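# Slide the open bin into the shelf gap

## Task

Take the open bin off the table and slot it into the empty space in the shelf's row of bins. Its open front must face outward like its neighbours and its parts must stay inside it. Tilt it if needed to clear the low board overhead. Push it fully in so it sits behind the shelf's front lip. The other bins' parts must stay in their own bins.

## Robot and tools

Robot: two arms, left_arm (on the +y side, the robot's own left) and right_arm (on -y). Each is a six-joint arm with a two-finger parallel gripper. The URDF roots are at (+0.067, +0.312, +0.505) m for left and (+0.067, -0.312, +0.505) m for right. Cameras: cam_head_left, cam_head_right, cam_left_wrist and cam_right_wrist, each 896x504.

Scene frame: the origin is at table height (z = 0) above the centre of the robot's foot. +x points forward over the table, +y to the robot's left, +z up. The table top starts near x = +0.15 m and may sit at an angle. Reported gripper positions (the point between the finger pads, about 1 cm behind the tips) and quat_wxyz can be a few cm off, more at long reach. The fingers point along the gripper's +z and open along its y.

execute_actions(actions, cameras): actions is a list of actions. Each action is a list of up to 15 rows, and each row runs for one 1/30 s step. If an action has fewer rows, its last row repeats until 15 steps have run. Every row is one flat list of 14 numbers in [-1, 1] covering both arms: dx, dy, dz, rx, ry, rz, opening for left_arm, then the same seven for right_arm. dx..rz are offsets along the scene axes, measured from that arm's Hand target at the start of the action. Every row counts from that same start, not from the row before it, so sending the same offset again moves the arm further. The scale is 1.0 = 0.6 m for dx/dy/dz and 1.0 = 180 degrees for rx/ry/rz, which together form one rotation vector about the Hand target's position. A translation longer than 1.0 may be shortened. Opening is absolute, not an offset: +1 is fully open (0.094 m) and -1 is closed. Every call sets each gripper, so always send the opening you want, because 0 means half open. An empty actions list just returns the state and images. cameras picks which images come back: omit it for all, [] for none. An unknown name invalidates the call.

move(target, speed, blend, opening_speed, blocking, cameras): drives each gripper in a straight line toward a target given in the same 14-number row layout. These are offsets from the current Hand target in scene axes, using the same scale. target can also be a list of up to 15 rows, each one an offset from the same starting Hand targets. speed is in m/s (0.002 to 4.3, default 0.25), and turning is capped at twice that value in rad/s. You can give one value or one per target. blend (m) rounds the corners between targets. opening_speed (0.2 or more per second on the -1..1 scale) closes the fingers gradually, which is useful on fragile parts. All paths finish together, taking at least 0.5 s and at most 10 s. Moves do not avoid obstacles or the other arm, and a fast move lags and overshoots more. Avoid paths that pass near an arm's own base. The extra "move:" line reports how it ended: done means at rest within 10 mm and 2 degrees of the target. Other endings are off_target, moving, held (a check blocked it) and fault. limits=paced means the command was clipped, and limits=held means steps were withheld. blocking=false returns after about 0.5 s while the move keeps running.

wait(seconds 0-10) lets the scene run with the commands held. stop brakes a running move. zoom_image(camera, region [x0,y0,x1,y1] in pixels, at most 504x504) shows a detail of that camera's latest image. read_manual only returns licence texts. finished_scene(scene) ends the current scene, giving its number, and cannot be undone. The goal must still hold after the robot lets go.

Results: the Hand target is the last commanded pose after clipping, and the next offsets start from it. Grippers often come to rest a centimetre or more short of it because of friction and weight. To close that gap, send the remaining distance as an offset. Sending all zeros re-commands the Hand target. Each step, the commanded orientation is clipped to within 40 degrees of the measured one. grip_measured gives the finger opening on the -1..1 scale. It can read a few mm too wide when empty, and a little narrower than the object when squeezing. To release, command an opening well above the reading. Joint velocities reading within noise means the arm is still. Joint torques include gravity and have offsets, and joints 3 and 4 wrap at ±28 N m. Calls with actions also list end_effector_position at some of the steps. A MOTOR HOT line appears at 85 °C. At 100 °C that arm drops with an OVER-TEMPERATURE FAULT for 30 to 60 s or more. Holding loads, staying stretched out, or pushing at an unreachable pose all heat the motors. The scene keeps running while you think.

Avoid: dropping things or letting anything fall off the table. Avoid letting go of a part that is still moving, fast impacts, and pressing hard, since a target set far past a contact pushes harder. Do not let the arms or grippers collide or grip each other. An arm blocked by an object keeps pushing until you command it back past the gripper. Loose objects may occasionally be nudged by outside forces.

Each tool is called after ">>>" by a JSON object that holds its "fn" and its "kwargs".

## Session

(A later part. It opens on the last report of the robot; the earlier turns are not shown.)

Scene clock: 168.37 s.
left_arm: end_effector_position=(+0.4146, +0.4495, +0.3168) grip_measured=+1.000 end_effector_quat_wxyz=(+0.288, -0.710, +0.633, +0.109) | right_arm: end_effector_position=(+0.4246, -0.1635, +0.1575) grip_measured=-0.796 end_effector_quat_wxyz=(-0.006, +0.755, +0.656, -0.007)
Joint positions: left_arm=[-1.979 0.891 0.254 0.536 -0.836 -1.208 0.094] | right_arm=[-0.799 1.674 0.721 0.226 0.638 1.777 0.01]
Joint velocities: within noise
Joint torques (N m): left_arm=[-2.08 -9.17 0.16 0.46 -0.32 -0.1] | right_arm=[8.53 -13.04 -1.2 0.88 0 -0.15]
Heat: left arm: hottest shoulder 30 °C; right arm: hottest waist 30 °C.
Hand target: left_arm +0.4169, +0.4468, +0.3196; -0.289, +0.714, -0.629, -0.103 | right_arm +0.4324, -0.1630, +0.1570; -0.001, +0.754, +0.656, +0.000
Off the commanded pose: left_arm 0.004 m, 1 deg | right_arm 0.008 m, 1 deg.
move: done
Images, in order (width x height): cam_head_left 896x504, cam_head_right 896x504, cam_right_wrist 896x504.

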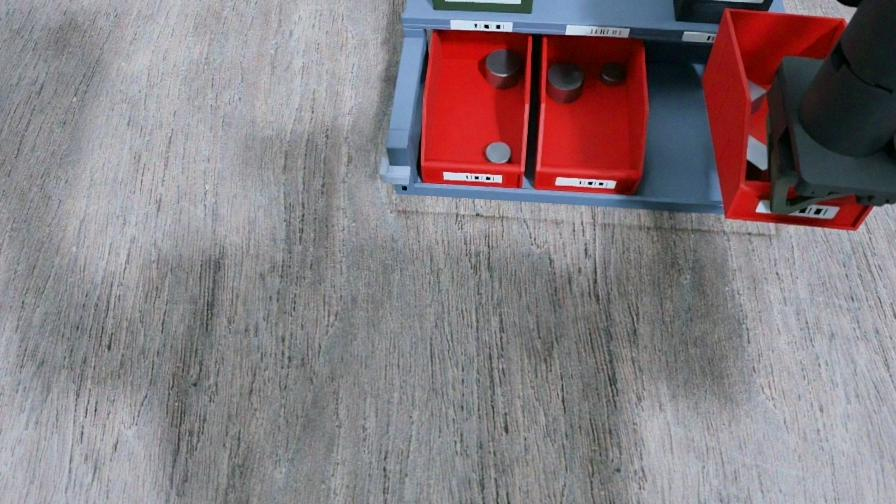

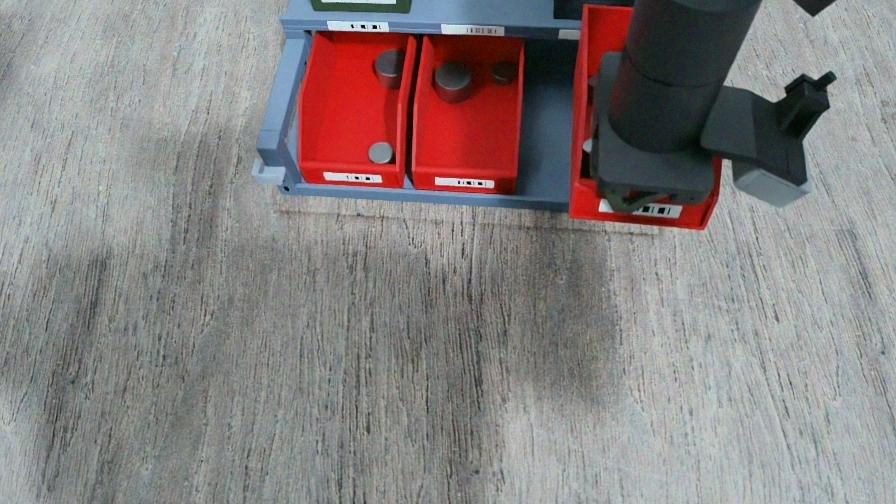

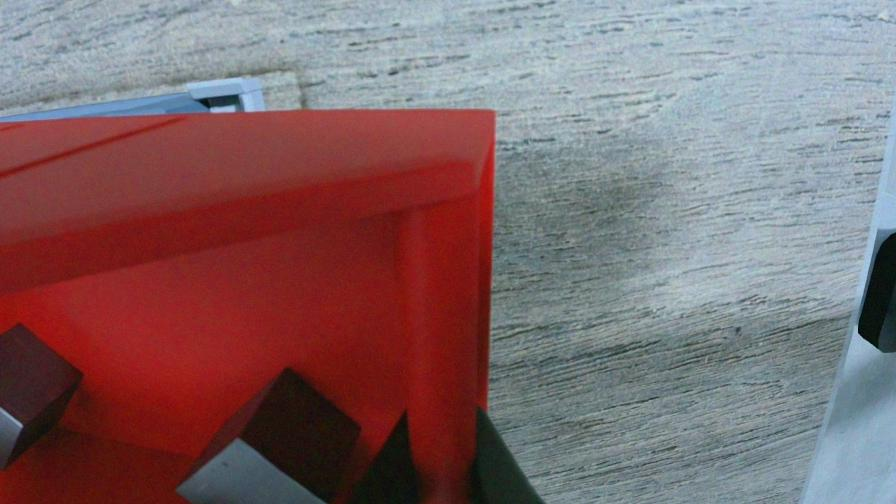

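>>> {"fn": "move", "kwargs": {"target": [0, 0, 0, 0, 0, 0, 1, 0.01, 0.055, -0.02, 0, 0, 0.0078, -1], "speed": 0.12, "cameras": ["cam_head_left", "cam_head_right", "cam_right_wrist"]}}

>>> {"fn": "zoom_image", "kwargs": {"camera": "cam_head_left", "region": [600, 0, 860, 260]}}

>>> {"fn": "zoom_image", "kwargs": {"camera": "cam_head_right", "region": [440, 0, 700, 260]}}

Scene clock: 200.13 s.
left_arm: end_effector_position=(+0.4146, +0.4495, +0.3168) grip_measured=+1.000 end_effector_quat_wxyz=(+0.288, -0.710, +0.633, +0.109) | right_arm: end_effector_position=(+0.4332, -0.1446, +0.1380) grip_measured=-0.797 end_effector_quat_wxyz=(+0.002, +0.751, +0.660, -0.013)
Joint positions: left_arm=[-1.979 0.891 0.254 0.536 -0.836 -1.208 0.094] | right_arm=[-0.786 1.756 0.797 0.226 0.667 1.776 0.01]
Joint velocities: within noise
Joint torques (N m): left_arm=[-2.14 -9.17 0.14 0.47 -0.33 -0.1] | right_arm=[11.75 -13.1 -1.17 0.32 0.18 -0.03]
Heat: left arm: hottest shoulder 29 °C; right arm: hottest waist 30 °C.
Hand target: left_arm +0.4169, +0.4468, +0.3196; -0.289, +0.714, -0.629, -0.103 | right_arm +0.4383, -0.1302, +0.1450; -0.001, +0.746, +0.665, +0.000
Off the commanded pose: left_arm 0.004 m, 1 deg | right_arm 0.017 m, 2 deg.
move: off_target (right_arm)
Images, in order (width x height): cam_head_left 896x504, cam_head_right 896x504, cam_right_wrist 896x504.

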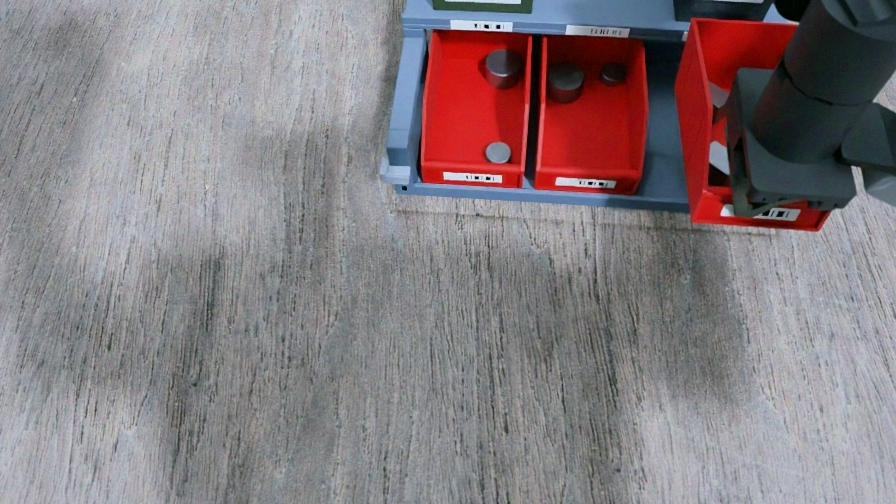

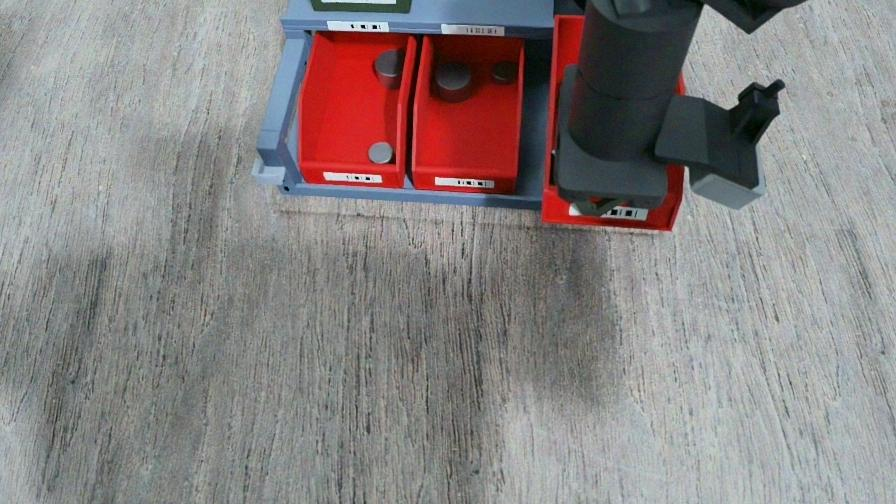

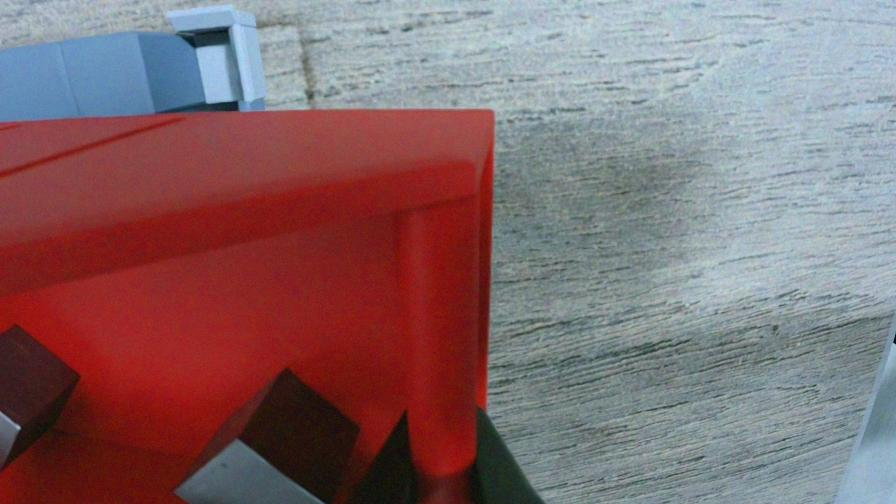

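Scaled by 1.938 from the camera's 896x504 image, which has a finer 1280x720 frame.

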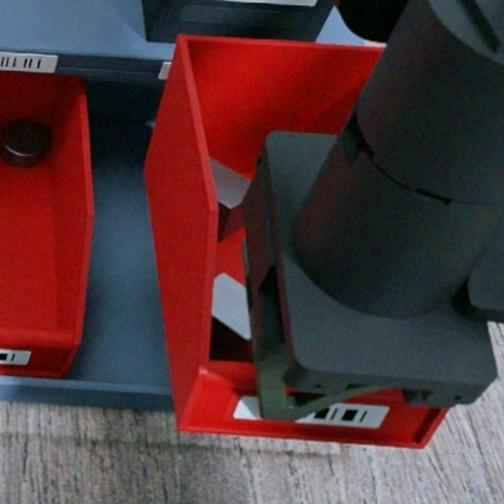

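Scaled by 1.938 from the camera's 896x504 image, which has a finer 1280x720 frame.

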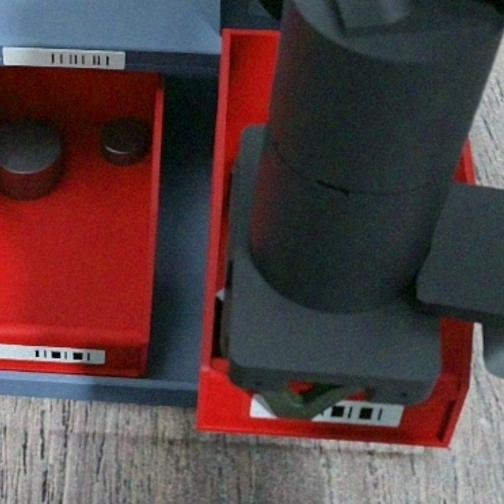

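>>> {"fn": "move", "kwargs": {"target": [0, 0, 0, 0, 0, 0, 1, 0.0, 0.02, -0.01, 0, 0, 0.004, -1], "speed": 0.1, "cameras": ["cam_head_left", "cam_head_right", "cam_right_wrist"]}}

>>> {"fn": "zoom_image", "kwargs": {"camera": "cam_head_left", "region": [600, 0, 860, 260]}}

>>> {"fn": "zoom_image", "kwargs": {"camera": "cam_head_right", "region": [440, 0, 700, 260]}}

>>> {"fn": "zoom_image", "kwargs": {"camera": "cam_right_wrist", "region": [0, 0, 320, 180]}}

Scene clock: 240.07 s.
left_arm: end_effector_position=(+0.4146, +0.4495, +0.3168) grip_measured=+1.000 end_effector_quat_wxyz=(+0.288, -0.710, +0.633, +0.109) | right_arm: end_effector_position=(+0.4309, -0.1332, +0.1303) grip_measured=-0.797 end_effector_quat_wxyz=(+0.001, +0.747, +0.665, -0.015)
Joint positions: left_arm=[-1.979 0.891 0.254 0.536 -0.836 -1.208 0.094] | right_arm=[-0.775 1.796 0.825 0.226 0.677 1.776 0.01]
Joint velocities: within noise
Joint torques (N m): left_arm=[-2.08 -9.23 0.14 0.47 -0.33 -0.09] | right_arm=[12.4 -13.51 -1.18 0.38 0.16 -0.05]
Heat: left arm: hottest shoulder 28 °C; right arm: hottest waist 30 °C.
Hand target: left_arm +0.4169, +0.4468, +0.3196; -0.289, +0.714, -0.629, -0.103 | right_arm +0.4382, -0.1181, +0.1389; -0.001, +0.742, +0.670, +0.000
Off the commanded pose: left_arm 0.004 m, 1 deg | right_arm 0.019 m, 2 deg.
move: off_target (right_arm)
Images, in order (width x height): cam_head_left 896x504, cam_head_right 896x504, cam_right_wrist 896x504.

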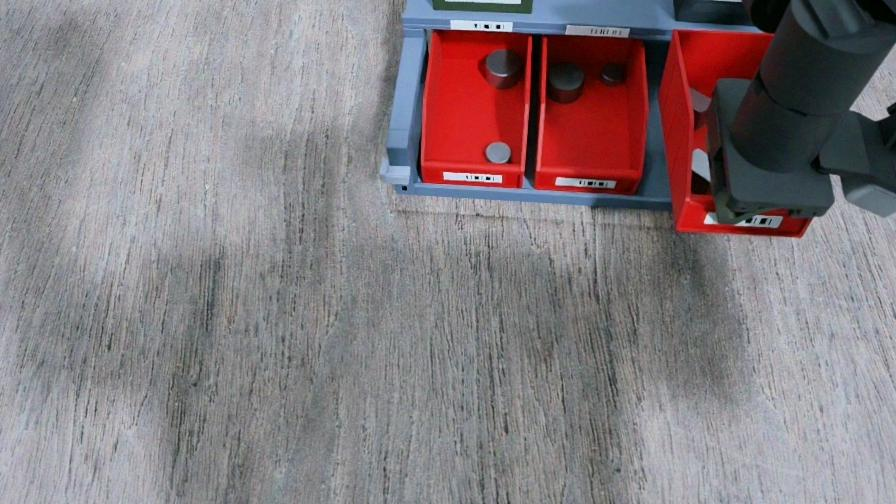

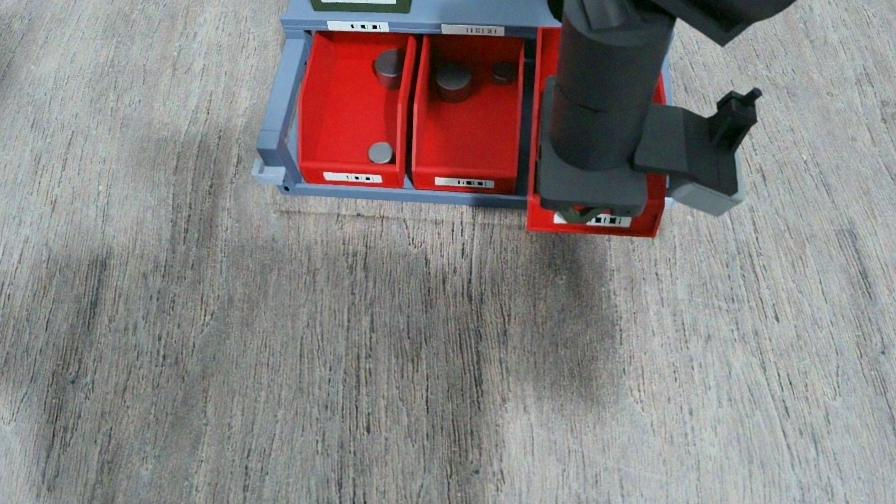

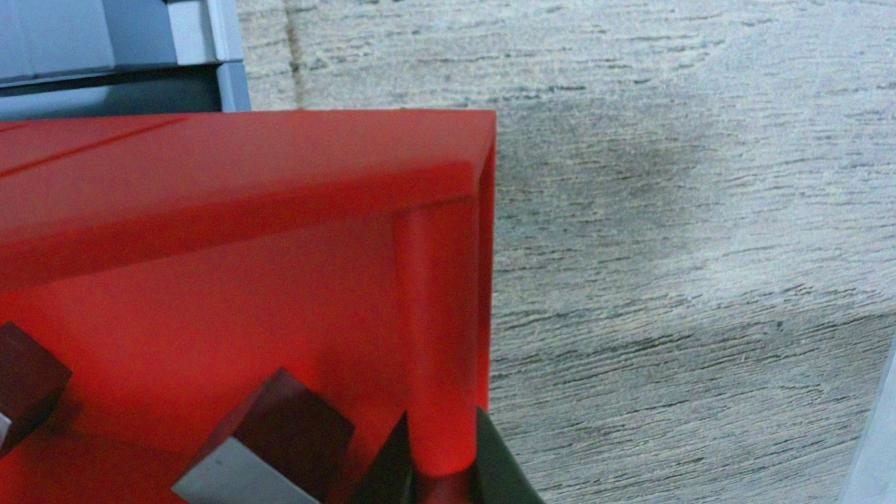

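Scaled by 1.938 from the camera's 896x504 image, which has a finer 1280x720 frame.

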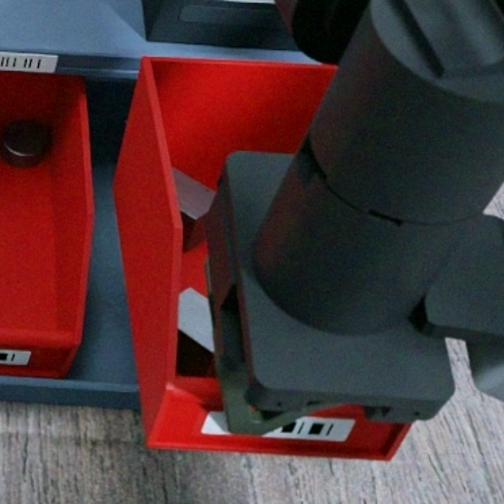

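Scaled by 1.938 from the camera's 896x504 image, which has a finer 1280x720 frame.

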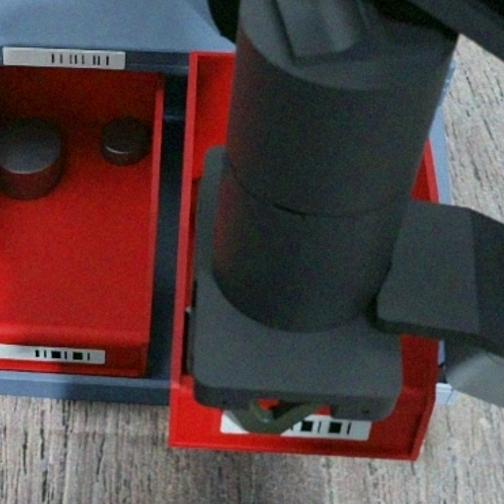

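Scaled by 1.575 from the camera's 896x504 image, which has a finer 1280x720 frame.

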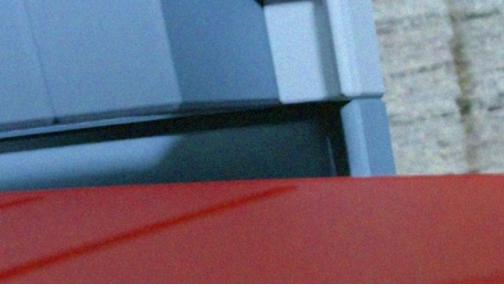

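>>> {"fn": "move", "kwargs": {"target": [0, 0, 0, 0, 0, 0, 1, 0.0, 0.003, -0.075, 0, 0, -0.0045, -1], "speed": 0.08, "cameras": ["cam_head_left", "cam_head_right", "cam_right_wrist"]}}

>>> {"fn": "zoom_image", "kwargs": {"camera": "cam_head_left", "region": [600, 0, 860, 260]}}

>>> {"fn": "zoom_image", "kwargs": {"camera": "cam_head_right", "region": [440, 0, 700, 260]}}

>>> {"fn": "zoom_image", "kwargs": {"camera": "cam_right_wrist", "region": [0, 0, 320, 180]}}

Scene clock: 253.13 s.
left_arm: end_effector_position=(+0.4146, +0.4495, +0.3168) grip_measured=+1.000 end_effector_quat_wxyz=(+0.288, -0.710, +0.633, +0.109) | right_arm: end_effector_position=(+0.4286, -0.1178, +0.0938) grip_measured=-0.797 end_effector_quat_wxyz=(-0.006, +0.748, +0.663, -0.010)
Joint positions: left_arm=[-1.979 0.891 0.254 0.536 -0.836 -1.208 0.094] | right_arm=[-0.801 1.904 0.899 0.273 0.639 1.759 0.01]
Joint velocities: within noise
Joint torques (N m): left_arm=[-2.08 -9.17 0.16 0.46 -0.33 -0.09] | right_arm=[10.52 -13.8 -1.52 0.99 -0.05 -0.22]
Heat: left arm: hottest shoulder 28 °C; right arm: hottest waist 30 °C.
Hand target: left_arm +0.4169, +0.4468, +0.3196; -0.289, +0.714, -0.629, -0.103 | right_arm +0.4386, -0.1163, +0.0940; +0.000, +0.747, +0.665, +0.000
Off the commanded pose: left_arm 0.004 m, 1 deg | right_arm 0.010 m, 1 deg.
move: done
Images, in order (width x height): cam_head_left 896x504, cam_head_right 896x504, cam_right_wrist 896x504.

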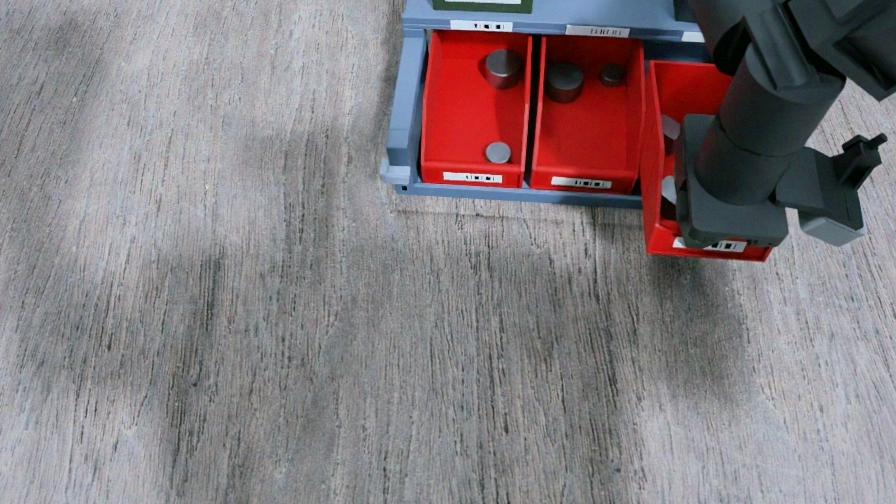

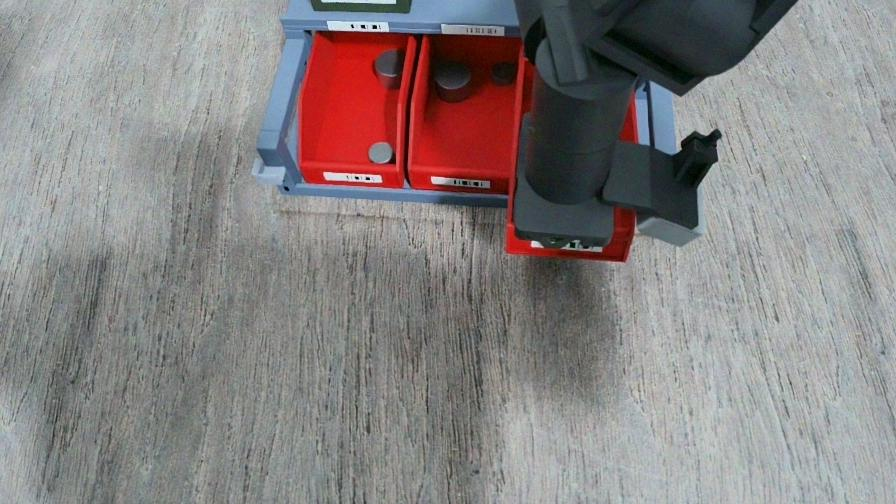

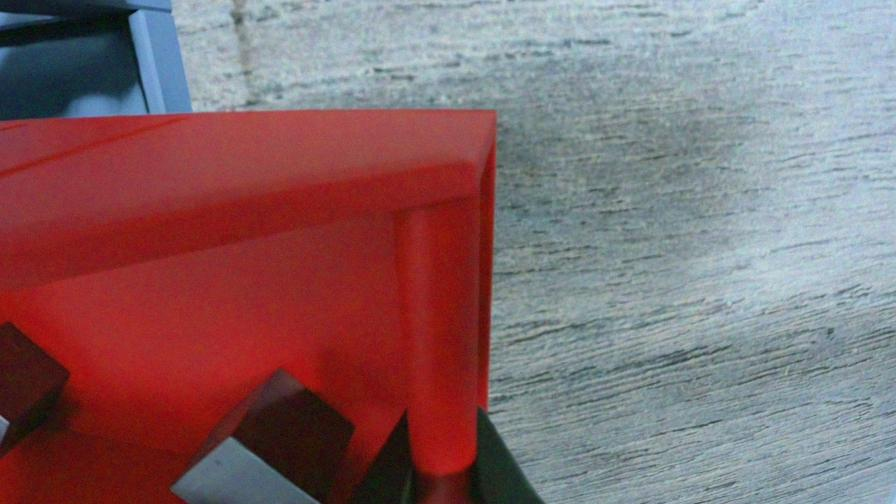

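Scaled by 1.938 from the camera's 896x504 image, which has a finer 1280x720 frame.

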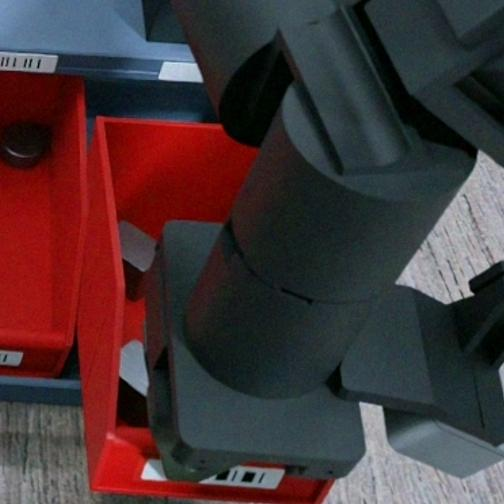

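Scaled by 1.938 from the camera's 896x504 image, which has a finer 1280x720 frame.

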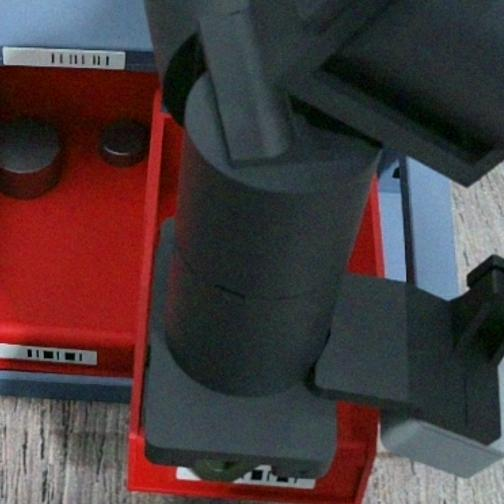

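Scaled by 1.575 from the camera's 896x504 image, which has a finer 1280x720 frame.

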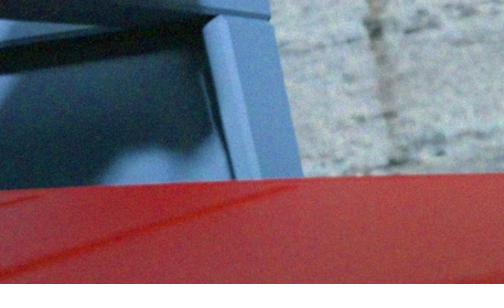

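>>> {"fn": "move", "kwargs": {"target": [0, 0, 0, 0, 0, 0, 1, 0.0, -0.0283, 0.0, 0, 0, 0, -1], "speed": 0.06, "cameras": ["cam_head_left", "cam_head_right", "cam_right_wrist"]}}

>>> {"fn": "zoom_image", "kwargs": {"camera": "cam_head_left", "region": [600, 0, 860, 260]}}

>>> {"fn": "zoom_image", "kwargs": {"camera": "cam_head_right", "region": [440, 0, 700, 260]}}

>>> {"fn": "zoom_image", "kwargs": {"camera": "cam_right_wrist", "region": [0, 0, 320, 180]}}

Scene clock: 261.07 s.
left_arm: end_effector_position=(+0.4146, +0.4495, +0.3168) grip_measured=+1.000 end_effector_quat_wxyz=(+0.288, -0.710, +0.633, +0.109) | right_arm: end_effector_position=(+0.4310, -0.1280, +0.0866) grip_measured=-0.797 end_effector_quat_wxyz=(-0.007, +0.747, +0.665, -0.009)
Joint positions: left_arm=[-1.979 0.891 0.254 0.536 -0.836 -1.208 0.094] | right_arm=[-0.829 1.902 0.899 0.286 0.616 1.731 0.01]
Joint velocities: within noise
Joint torques (N m): left_arm=[-2.08 -9.17 0.16 0.47 -0.33 -0.1] | right_arm=[9.99 -16.09 -3.48 0.96 -0.02 -0.16]
Heat: left arm: hottest shoulder 28 °C; right arm: hottest waist 30 °C.
Hand target: left_arm +0.4169, +0.4468, +0.3196; -0.289, +0.714, -0.629, -0.103 | right_arm +0.4384, -0.1333, +0.0939; -0.001, +0.747, +0.665, +0.000
Off the commanded pose: left_arm 0.004 m, 1 deg | right_arm 0.012 m, 1 deg.
move: off_target (right_arm)
Images, in order (width x height): cam_head_left 896x504, cam_head_right 896x504, cam_right_wrist 896x504.

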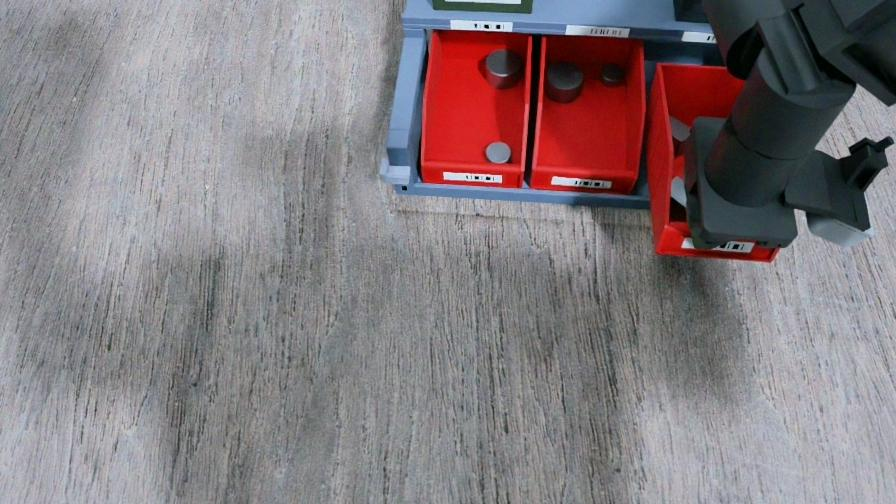

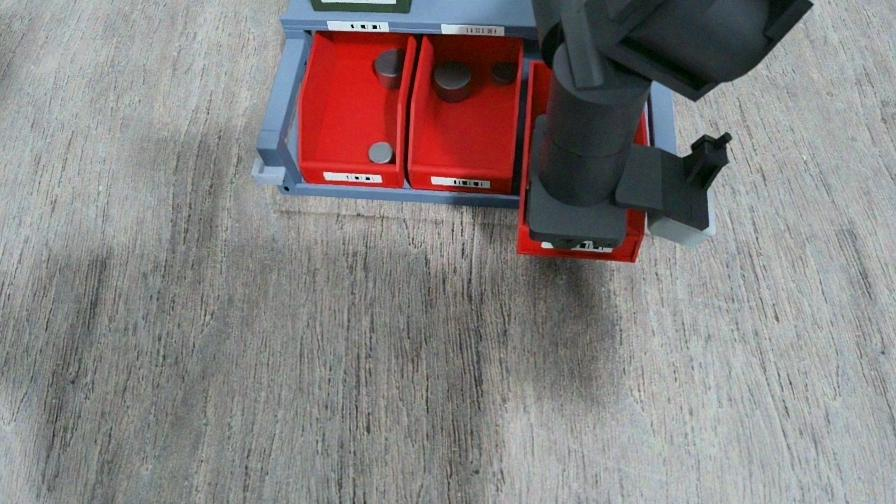

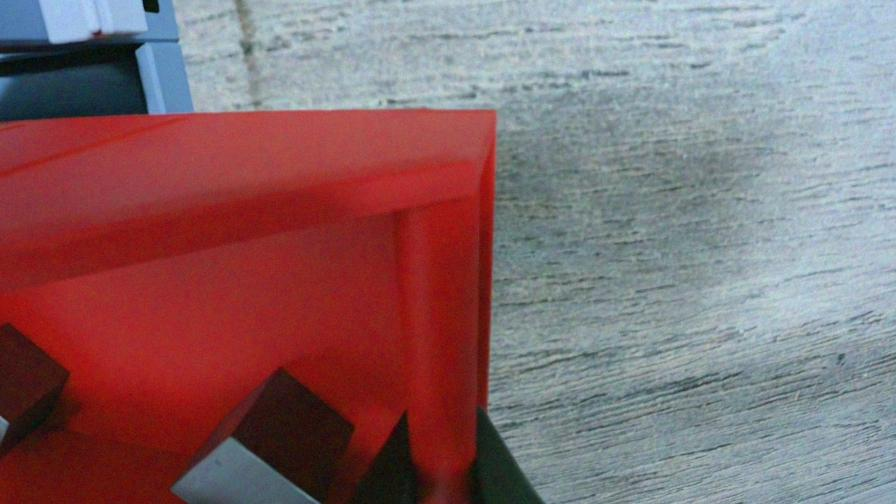

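Scaled by 1.938 from the camera's 896x504 image, which has a finer 1280x720 frame.

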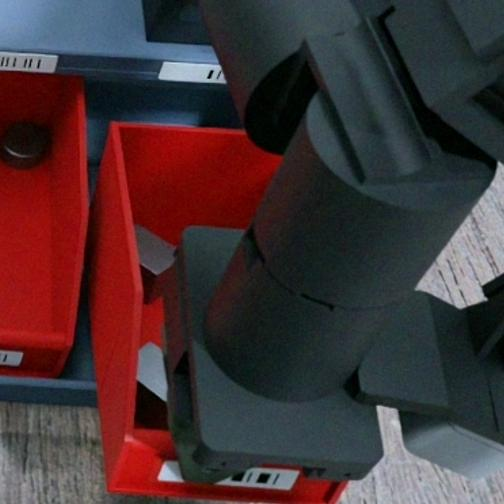

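Scaled by 1.938 from the camera's 896x504 image, which has a finer 1280x720 frame.

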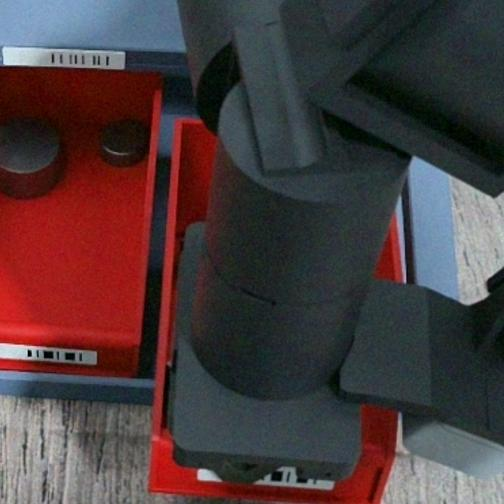

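Scaled by 1.575 from the camera's 896x504 image, which has a finer 1280x720 frame.

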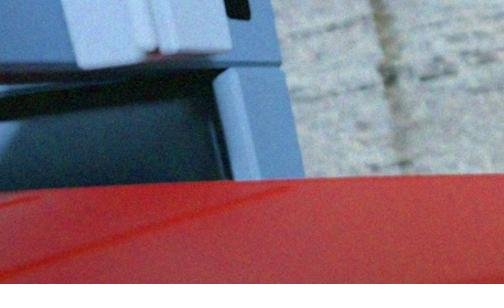

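>>> {"fn": "move", "kwargs": {"target": [0, 0, 0, 0, 0, 0, 1, 0.0, -0.0155, 0.0, 0, 0, 0.009, -1], "speed": 0.06, "cameras": ["cam_head_left", "cam_head_right"]}}

>>> {"fn": "zoom_image", "kwargs": {"camera": "cam_head_left", "region": [600, 0, 860, 260]}}

>>> {"fn": "zoom_image", "kwargs": {"camera": "cam_head_right", "region": [440, 0, 700, 260]}}

Scene clock: 276.00 s.
left_arm: end_effector_position=(+0.4146, +0.4495, +0.3168) grip_measured=+1.000 end_effector_quat_wxyz=(+0.288, -0.710, +0.633, +0.109) | right_arm: end_effector_position=(+0.4347, -0.1365, +0.0866) grip_measured=-0.797 end_effector_quat_wxyz=(-0.006, +0.738, +0.674, -0.006)
Joint positions: left_arm=[-1.979 0.891 0.254 0.536 -0.836 -1.208 0.094] | right_arm=[-0.844 1.886 0.891 0.292 0.604 1.69 0.01]
Joint velocities: within noise
Joint torques (N m): left_arm=[-2.14 -9.17 0.16 0.47 -0.33 -0.1] | right_arm=[9.64 -16.03 -3.88 0.99 -0.04 -0.16]
Heat: left arm: hottest shoulder 28 °C; right arm: hottest waist 30 °C.
Hand target: left_arm +0.4169, +0.4468, +0.3196; -0.289, +0.714, -0.629, -0.103 | right_arm +0.4382, -0.1427, +0.0939; -0.001, +0.737, +0.676, +0.000
Off the commanded pose: left_arm 0.004 m, 1 deg | right_arm 0.010 m, 1 deg.
move: done
Images, in order (width x height): cam_head_left 896x504, cam_head_right 896x504.

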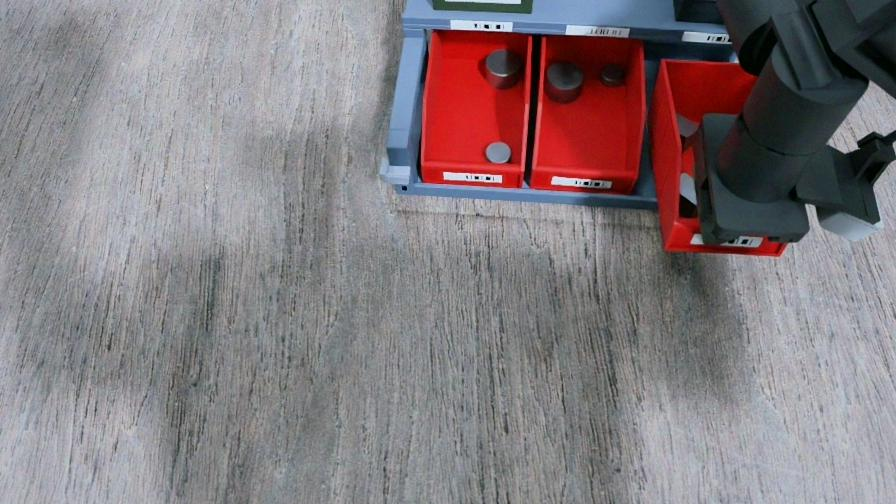

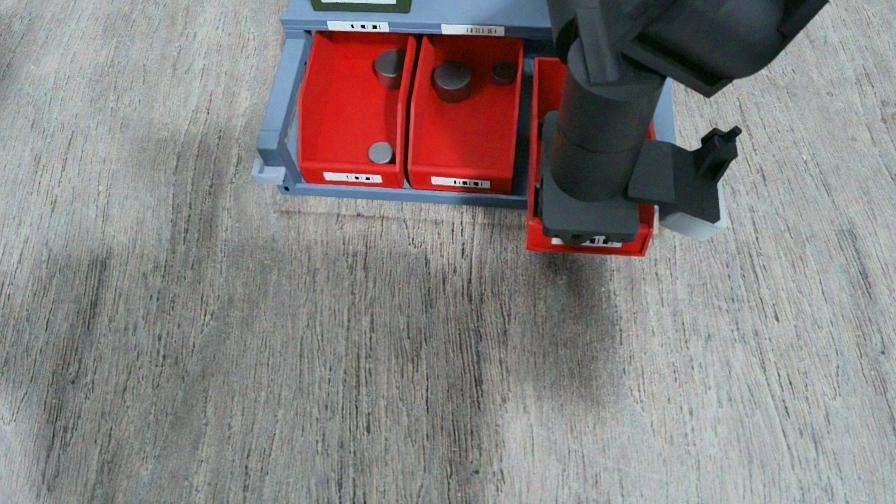

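Scaled by 1.938 from the camera's 896x504 image, which has a finer 1280x720 frame.

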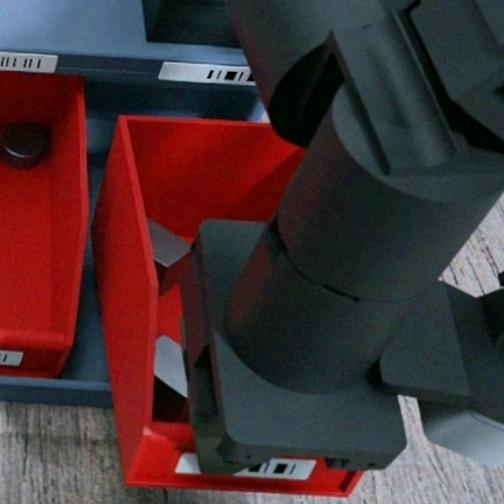

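Scaled by 1.938 from the camera's 896x504 image, which has a finer 1280x720 frame.

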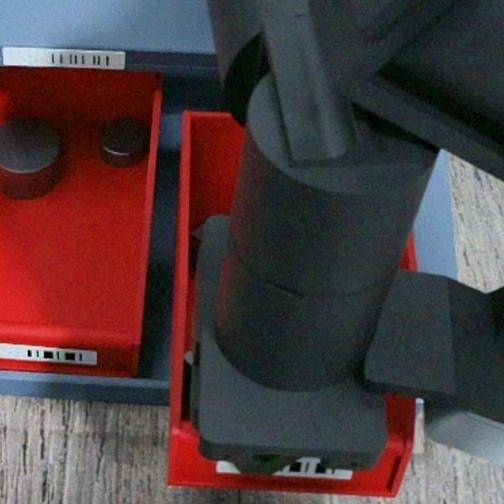

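>>> {"fn": "move", "kwargs": {"target": [0, 0, 0, 0, 0, 0, 1, 0.05, -0.004, -0.047, 0, 0, -0.0055, -1], "speed": 0.07, "cameras": ["cam_head_left", "cam_head_right"]}}

>>> {"fn": "zoom_image", "kwargs": {"camera": "cam_head_left", "region": [600, 0, 860, 260]}}

>>> {"fn": "zoom_image", "kwargs": {"camera": "cam_head_right", "region": [440, 0, 700, 260]}}

Scene clock: 289.30 s.
left_arm: end_effector_position=(+0.4146, +0.4495, +0.3168) grip_measured=+1.000 end_effector_quat_wxyz=(+0.288, -0.710, +0.633, +0.109) | right_arm: end_effector_position=(+0.4629, -0.1432, +0.0662) grip_measured=-0.797 end_effector_quat_wxyz=(-0.003, +0.746, +0.666, -0.002)
Joint positions: left_arm=[-1.979 0.891 0.254 0.536 -0.836 -1.208 0.094] | right_arm=[-0.88 1.902 0.971 0.255 0.574 1.678 0.01]
Joint velocities: within noise
Joint torques (N m): left_arm=[-2.08 -9.17 0.14 0.47 -0.32 -0.1] | right_arm=[9.82 -14.86 -1.39 0.29 -0.02 -0.15]
Heat: left arm: hottest shoulder 28 °C; right arm: hottest waist 30 °C.
Hand target: left_arm +0.4169, +0.4468, +0.3196; -0.289, +0.714, -0.629, -0.103 | right_arm +0.4685, -0.1450, +0.0658; -0.001, +0.743, +0.669, +0.000
Off the commanded pose: left_arm 0.004 m, 1 deg | right_arm 0.006 m, 1 deg.
move: done
Images, in order (width x height): cam_head_left 896x504, cam_head_right 896x504.

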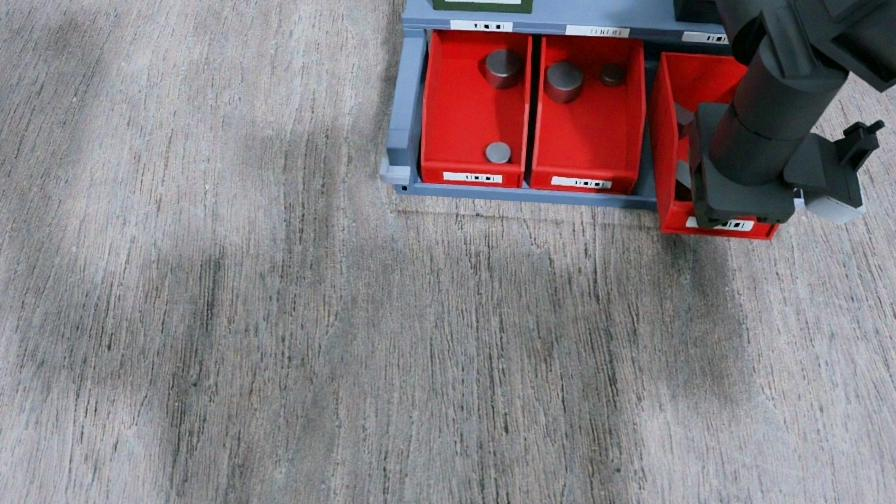

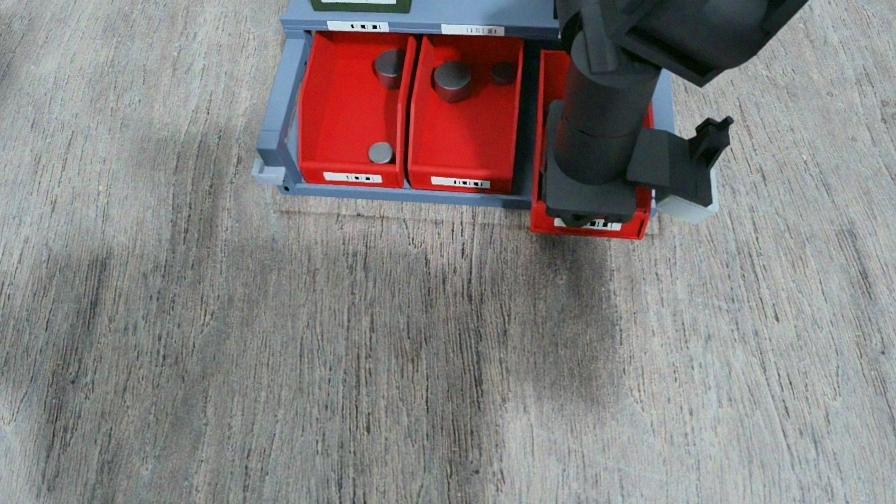

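Scaled by 1.938 from the camera's 896x504 image, which has a finer 1280x720 frame.

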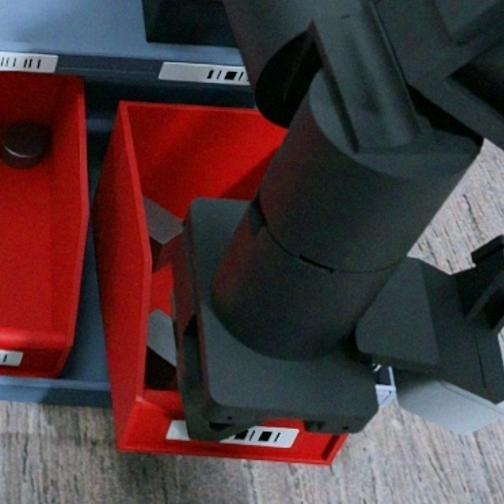

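Scaled by 1.938 from the camera's 896x504 image, which has a finer 1280x720 frame.

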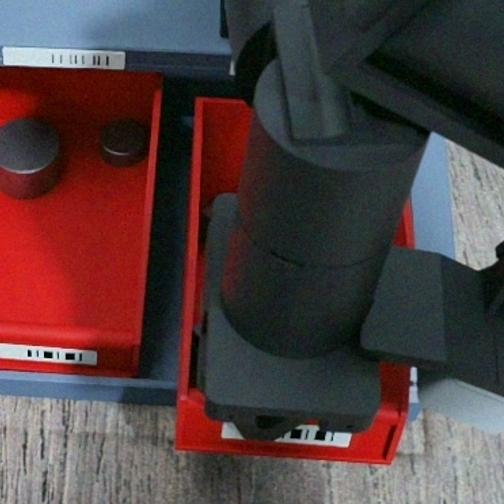

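>>> {"fn": "move", "kwargs": {"target": [0, 0, 0, 0, 0, 0, 1, 0.0667, 0.006, 0.012, 0, 0, 0.0, -1], "speed": 0.07, "cameras": ["cam_head_left", "cam_head_right"]}}

>>> {"fn": "zoom_image", "kwargs": {"camera": "cam_head_left", "region": [600, 0, 860, 260]}}

>>> {"fn": "zoom_image", "kwargs": {"camera": "cam_head_right", "region": [440, 0, 700, 260]}}

Scene clock: 297.70 s.
left_arm: end_effector_position=(+0.4146, +0.4495, +0.3168) grip_measured=+1.000 end_effector_quat_wxyz=(+0.288, -0.710, +0.633, +0.109) | right_arm: end_effector_position=(+0.4928, -0.1431, +0.0643) grip_measured=-0.797 end_effector_quat_wxyz=(-0.007, +0.742, +0.670, -0.010)
Joint positions: left_arm=[-1.979 0.891 0.254 0.536 -0.836 -1.208 0.094] | right_arm=[-0.88 1.888 1.051 0.141 0.579 1.678 0.01]
Joint velocities: within noise
Joint torques (N m): left_arm=[-2.08 -9.17 0.17 0.46 -0.33 -0.1] | right_arm=[11.22 -17.38 -0.73 0.03 0.24 -0.04]
Heat: left arm: hottest shoulder 28 °C; right arm: hottest waist 29 °C.
Hand target: left_arm +0.4169, +0.4468, +0.3196; -0.289, +0.714, -0.629, -0.103 | right_arm +0.5085, -0.1415, +0.0730; -0.001, +0.743, +0.669, +0.000
Off the commanded pose: left_arm 0.004 m, 1 deg | right_arm 0.018 m, 1 deg.
move: off_target (right_arm)
Images, in order (width x height): cam_head_left 896x504, cam_head_right 896x504.

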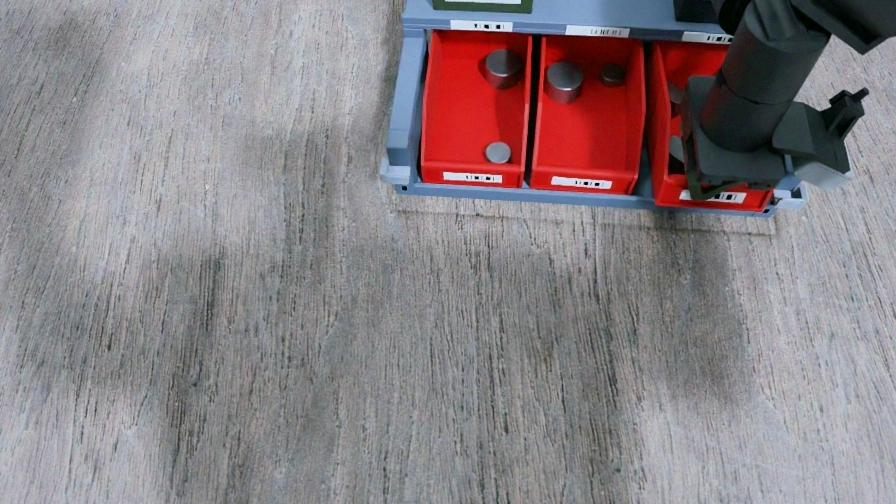

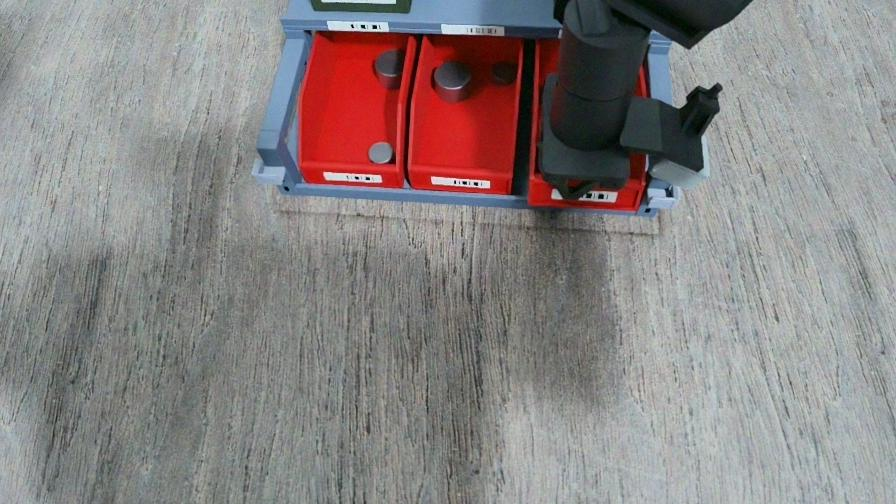

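Scaled by 1.938 from the camera's 896x504 image, which has a finer 1280x720 frame.

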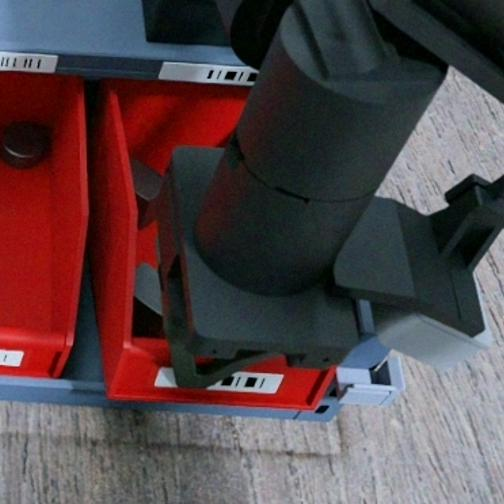

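Scaled by 1.938 from the camera's 896x504 image, which has a finer 1280x720 frame.

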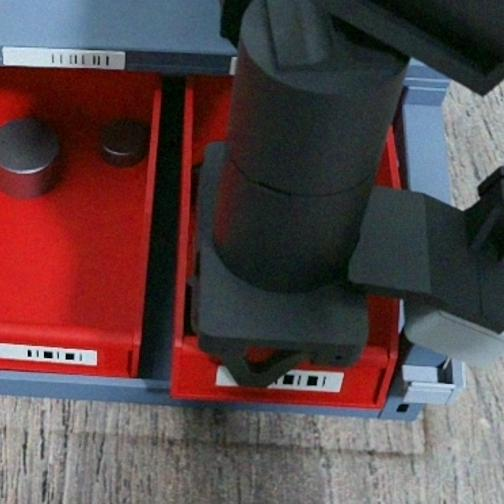

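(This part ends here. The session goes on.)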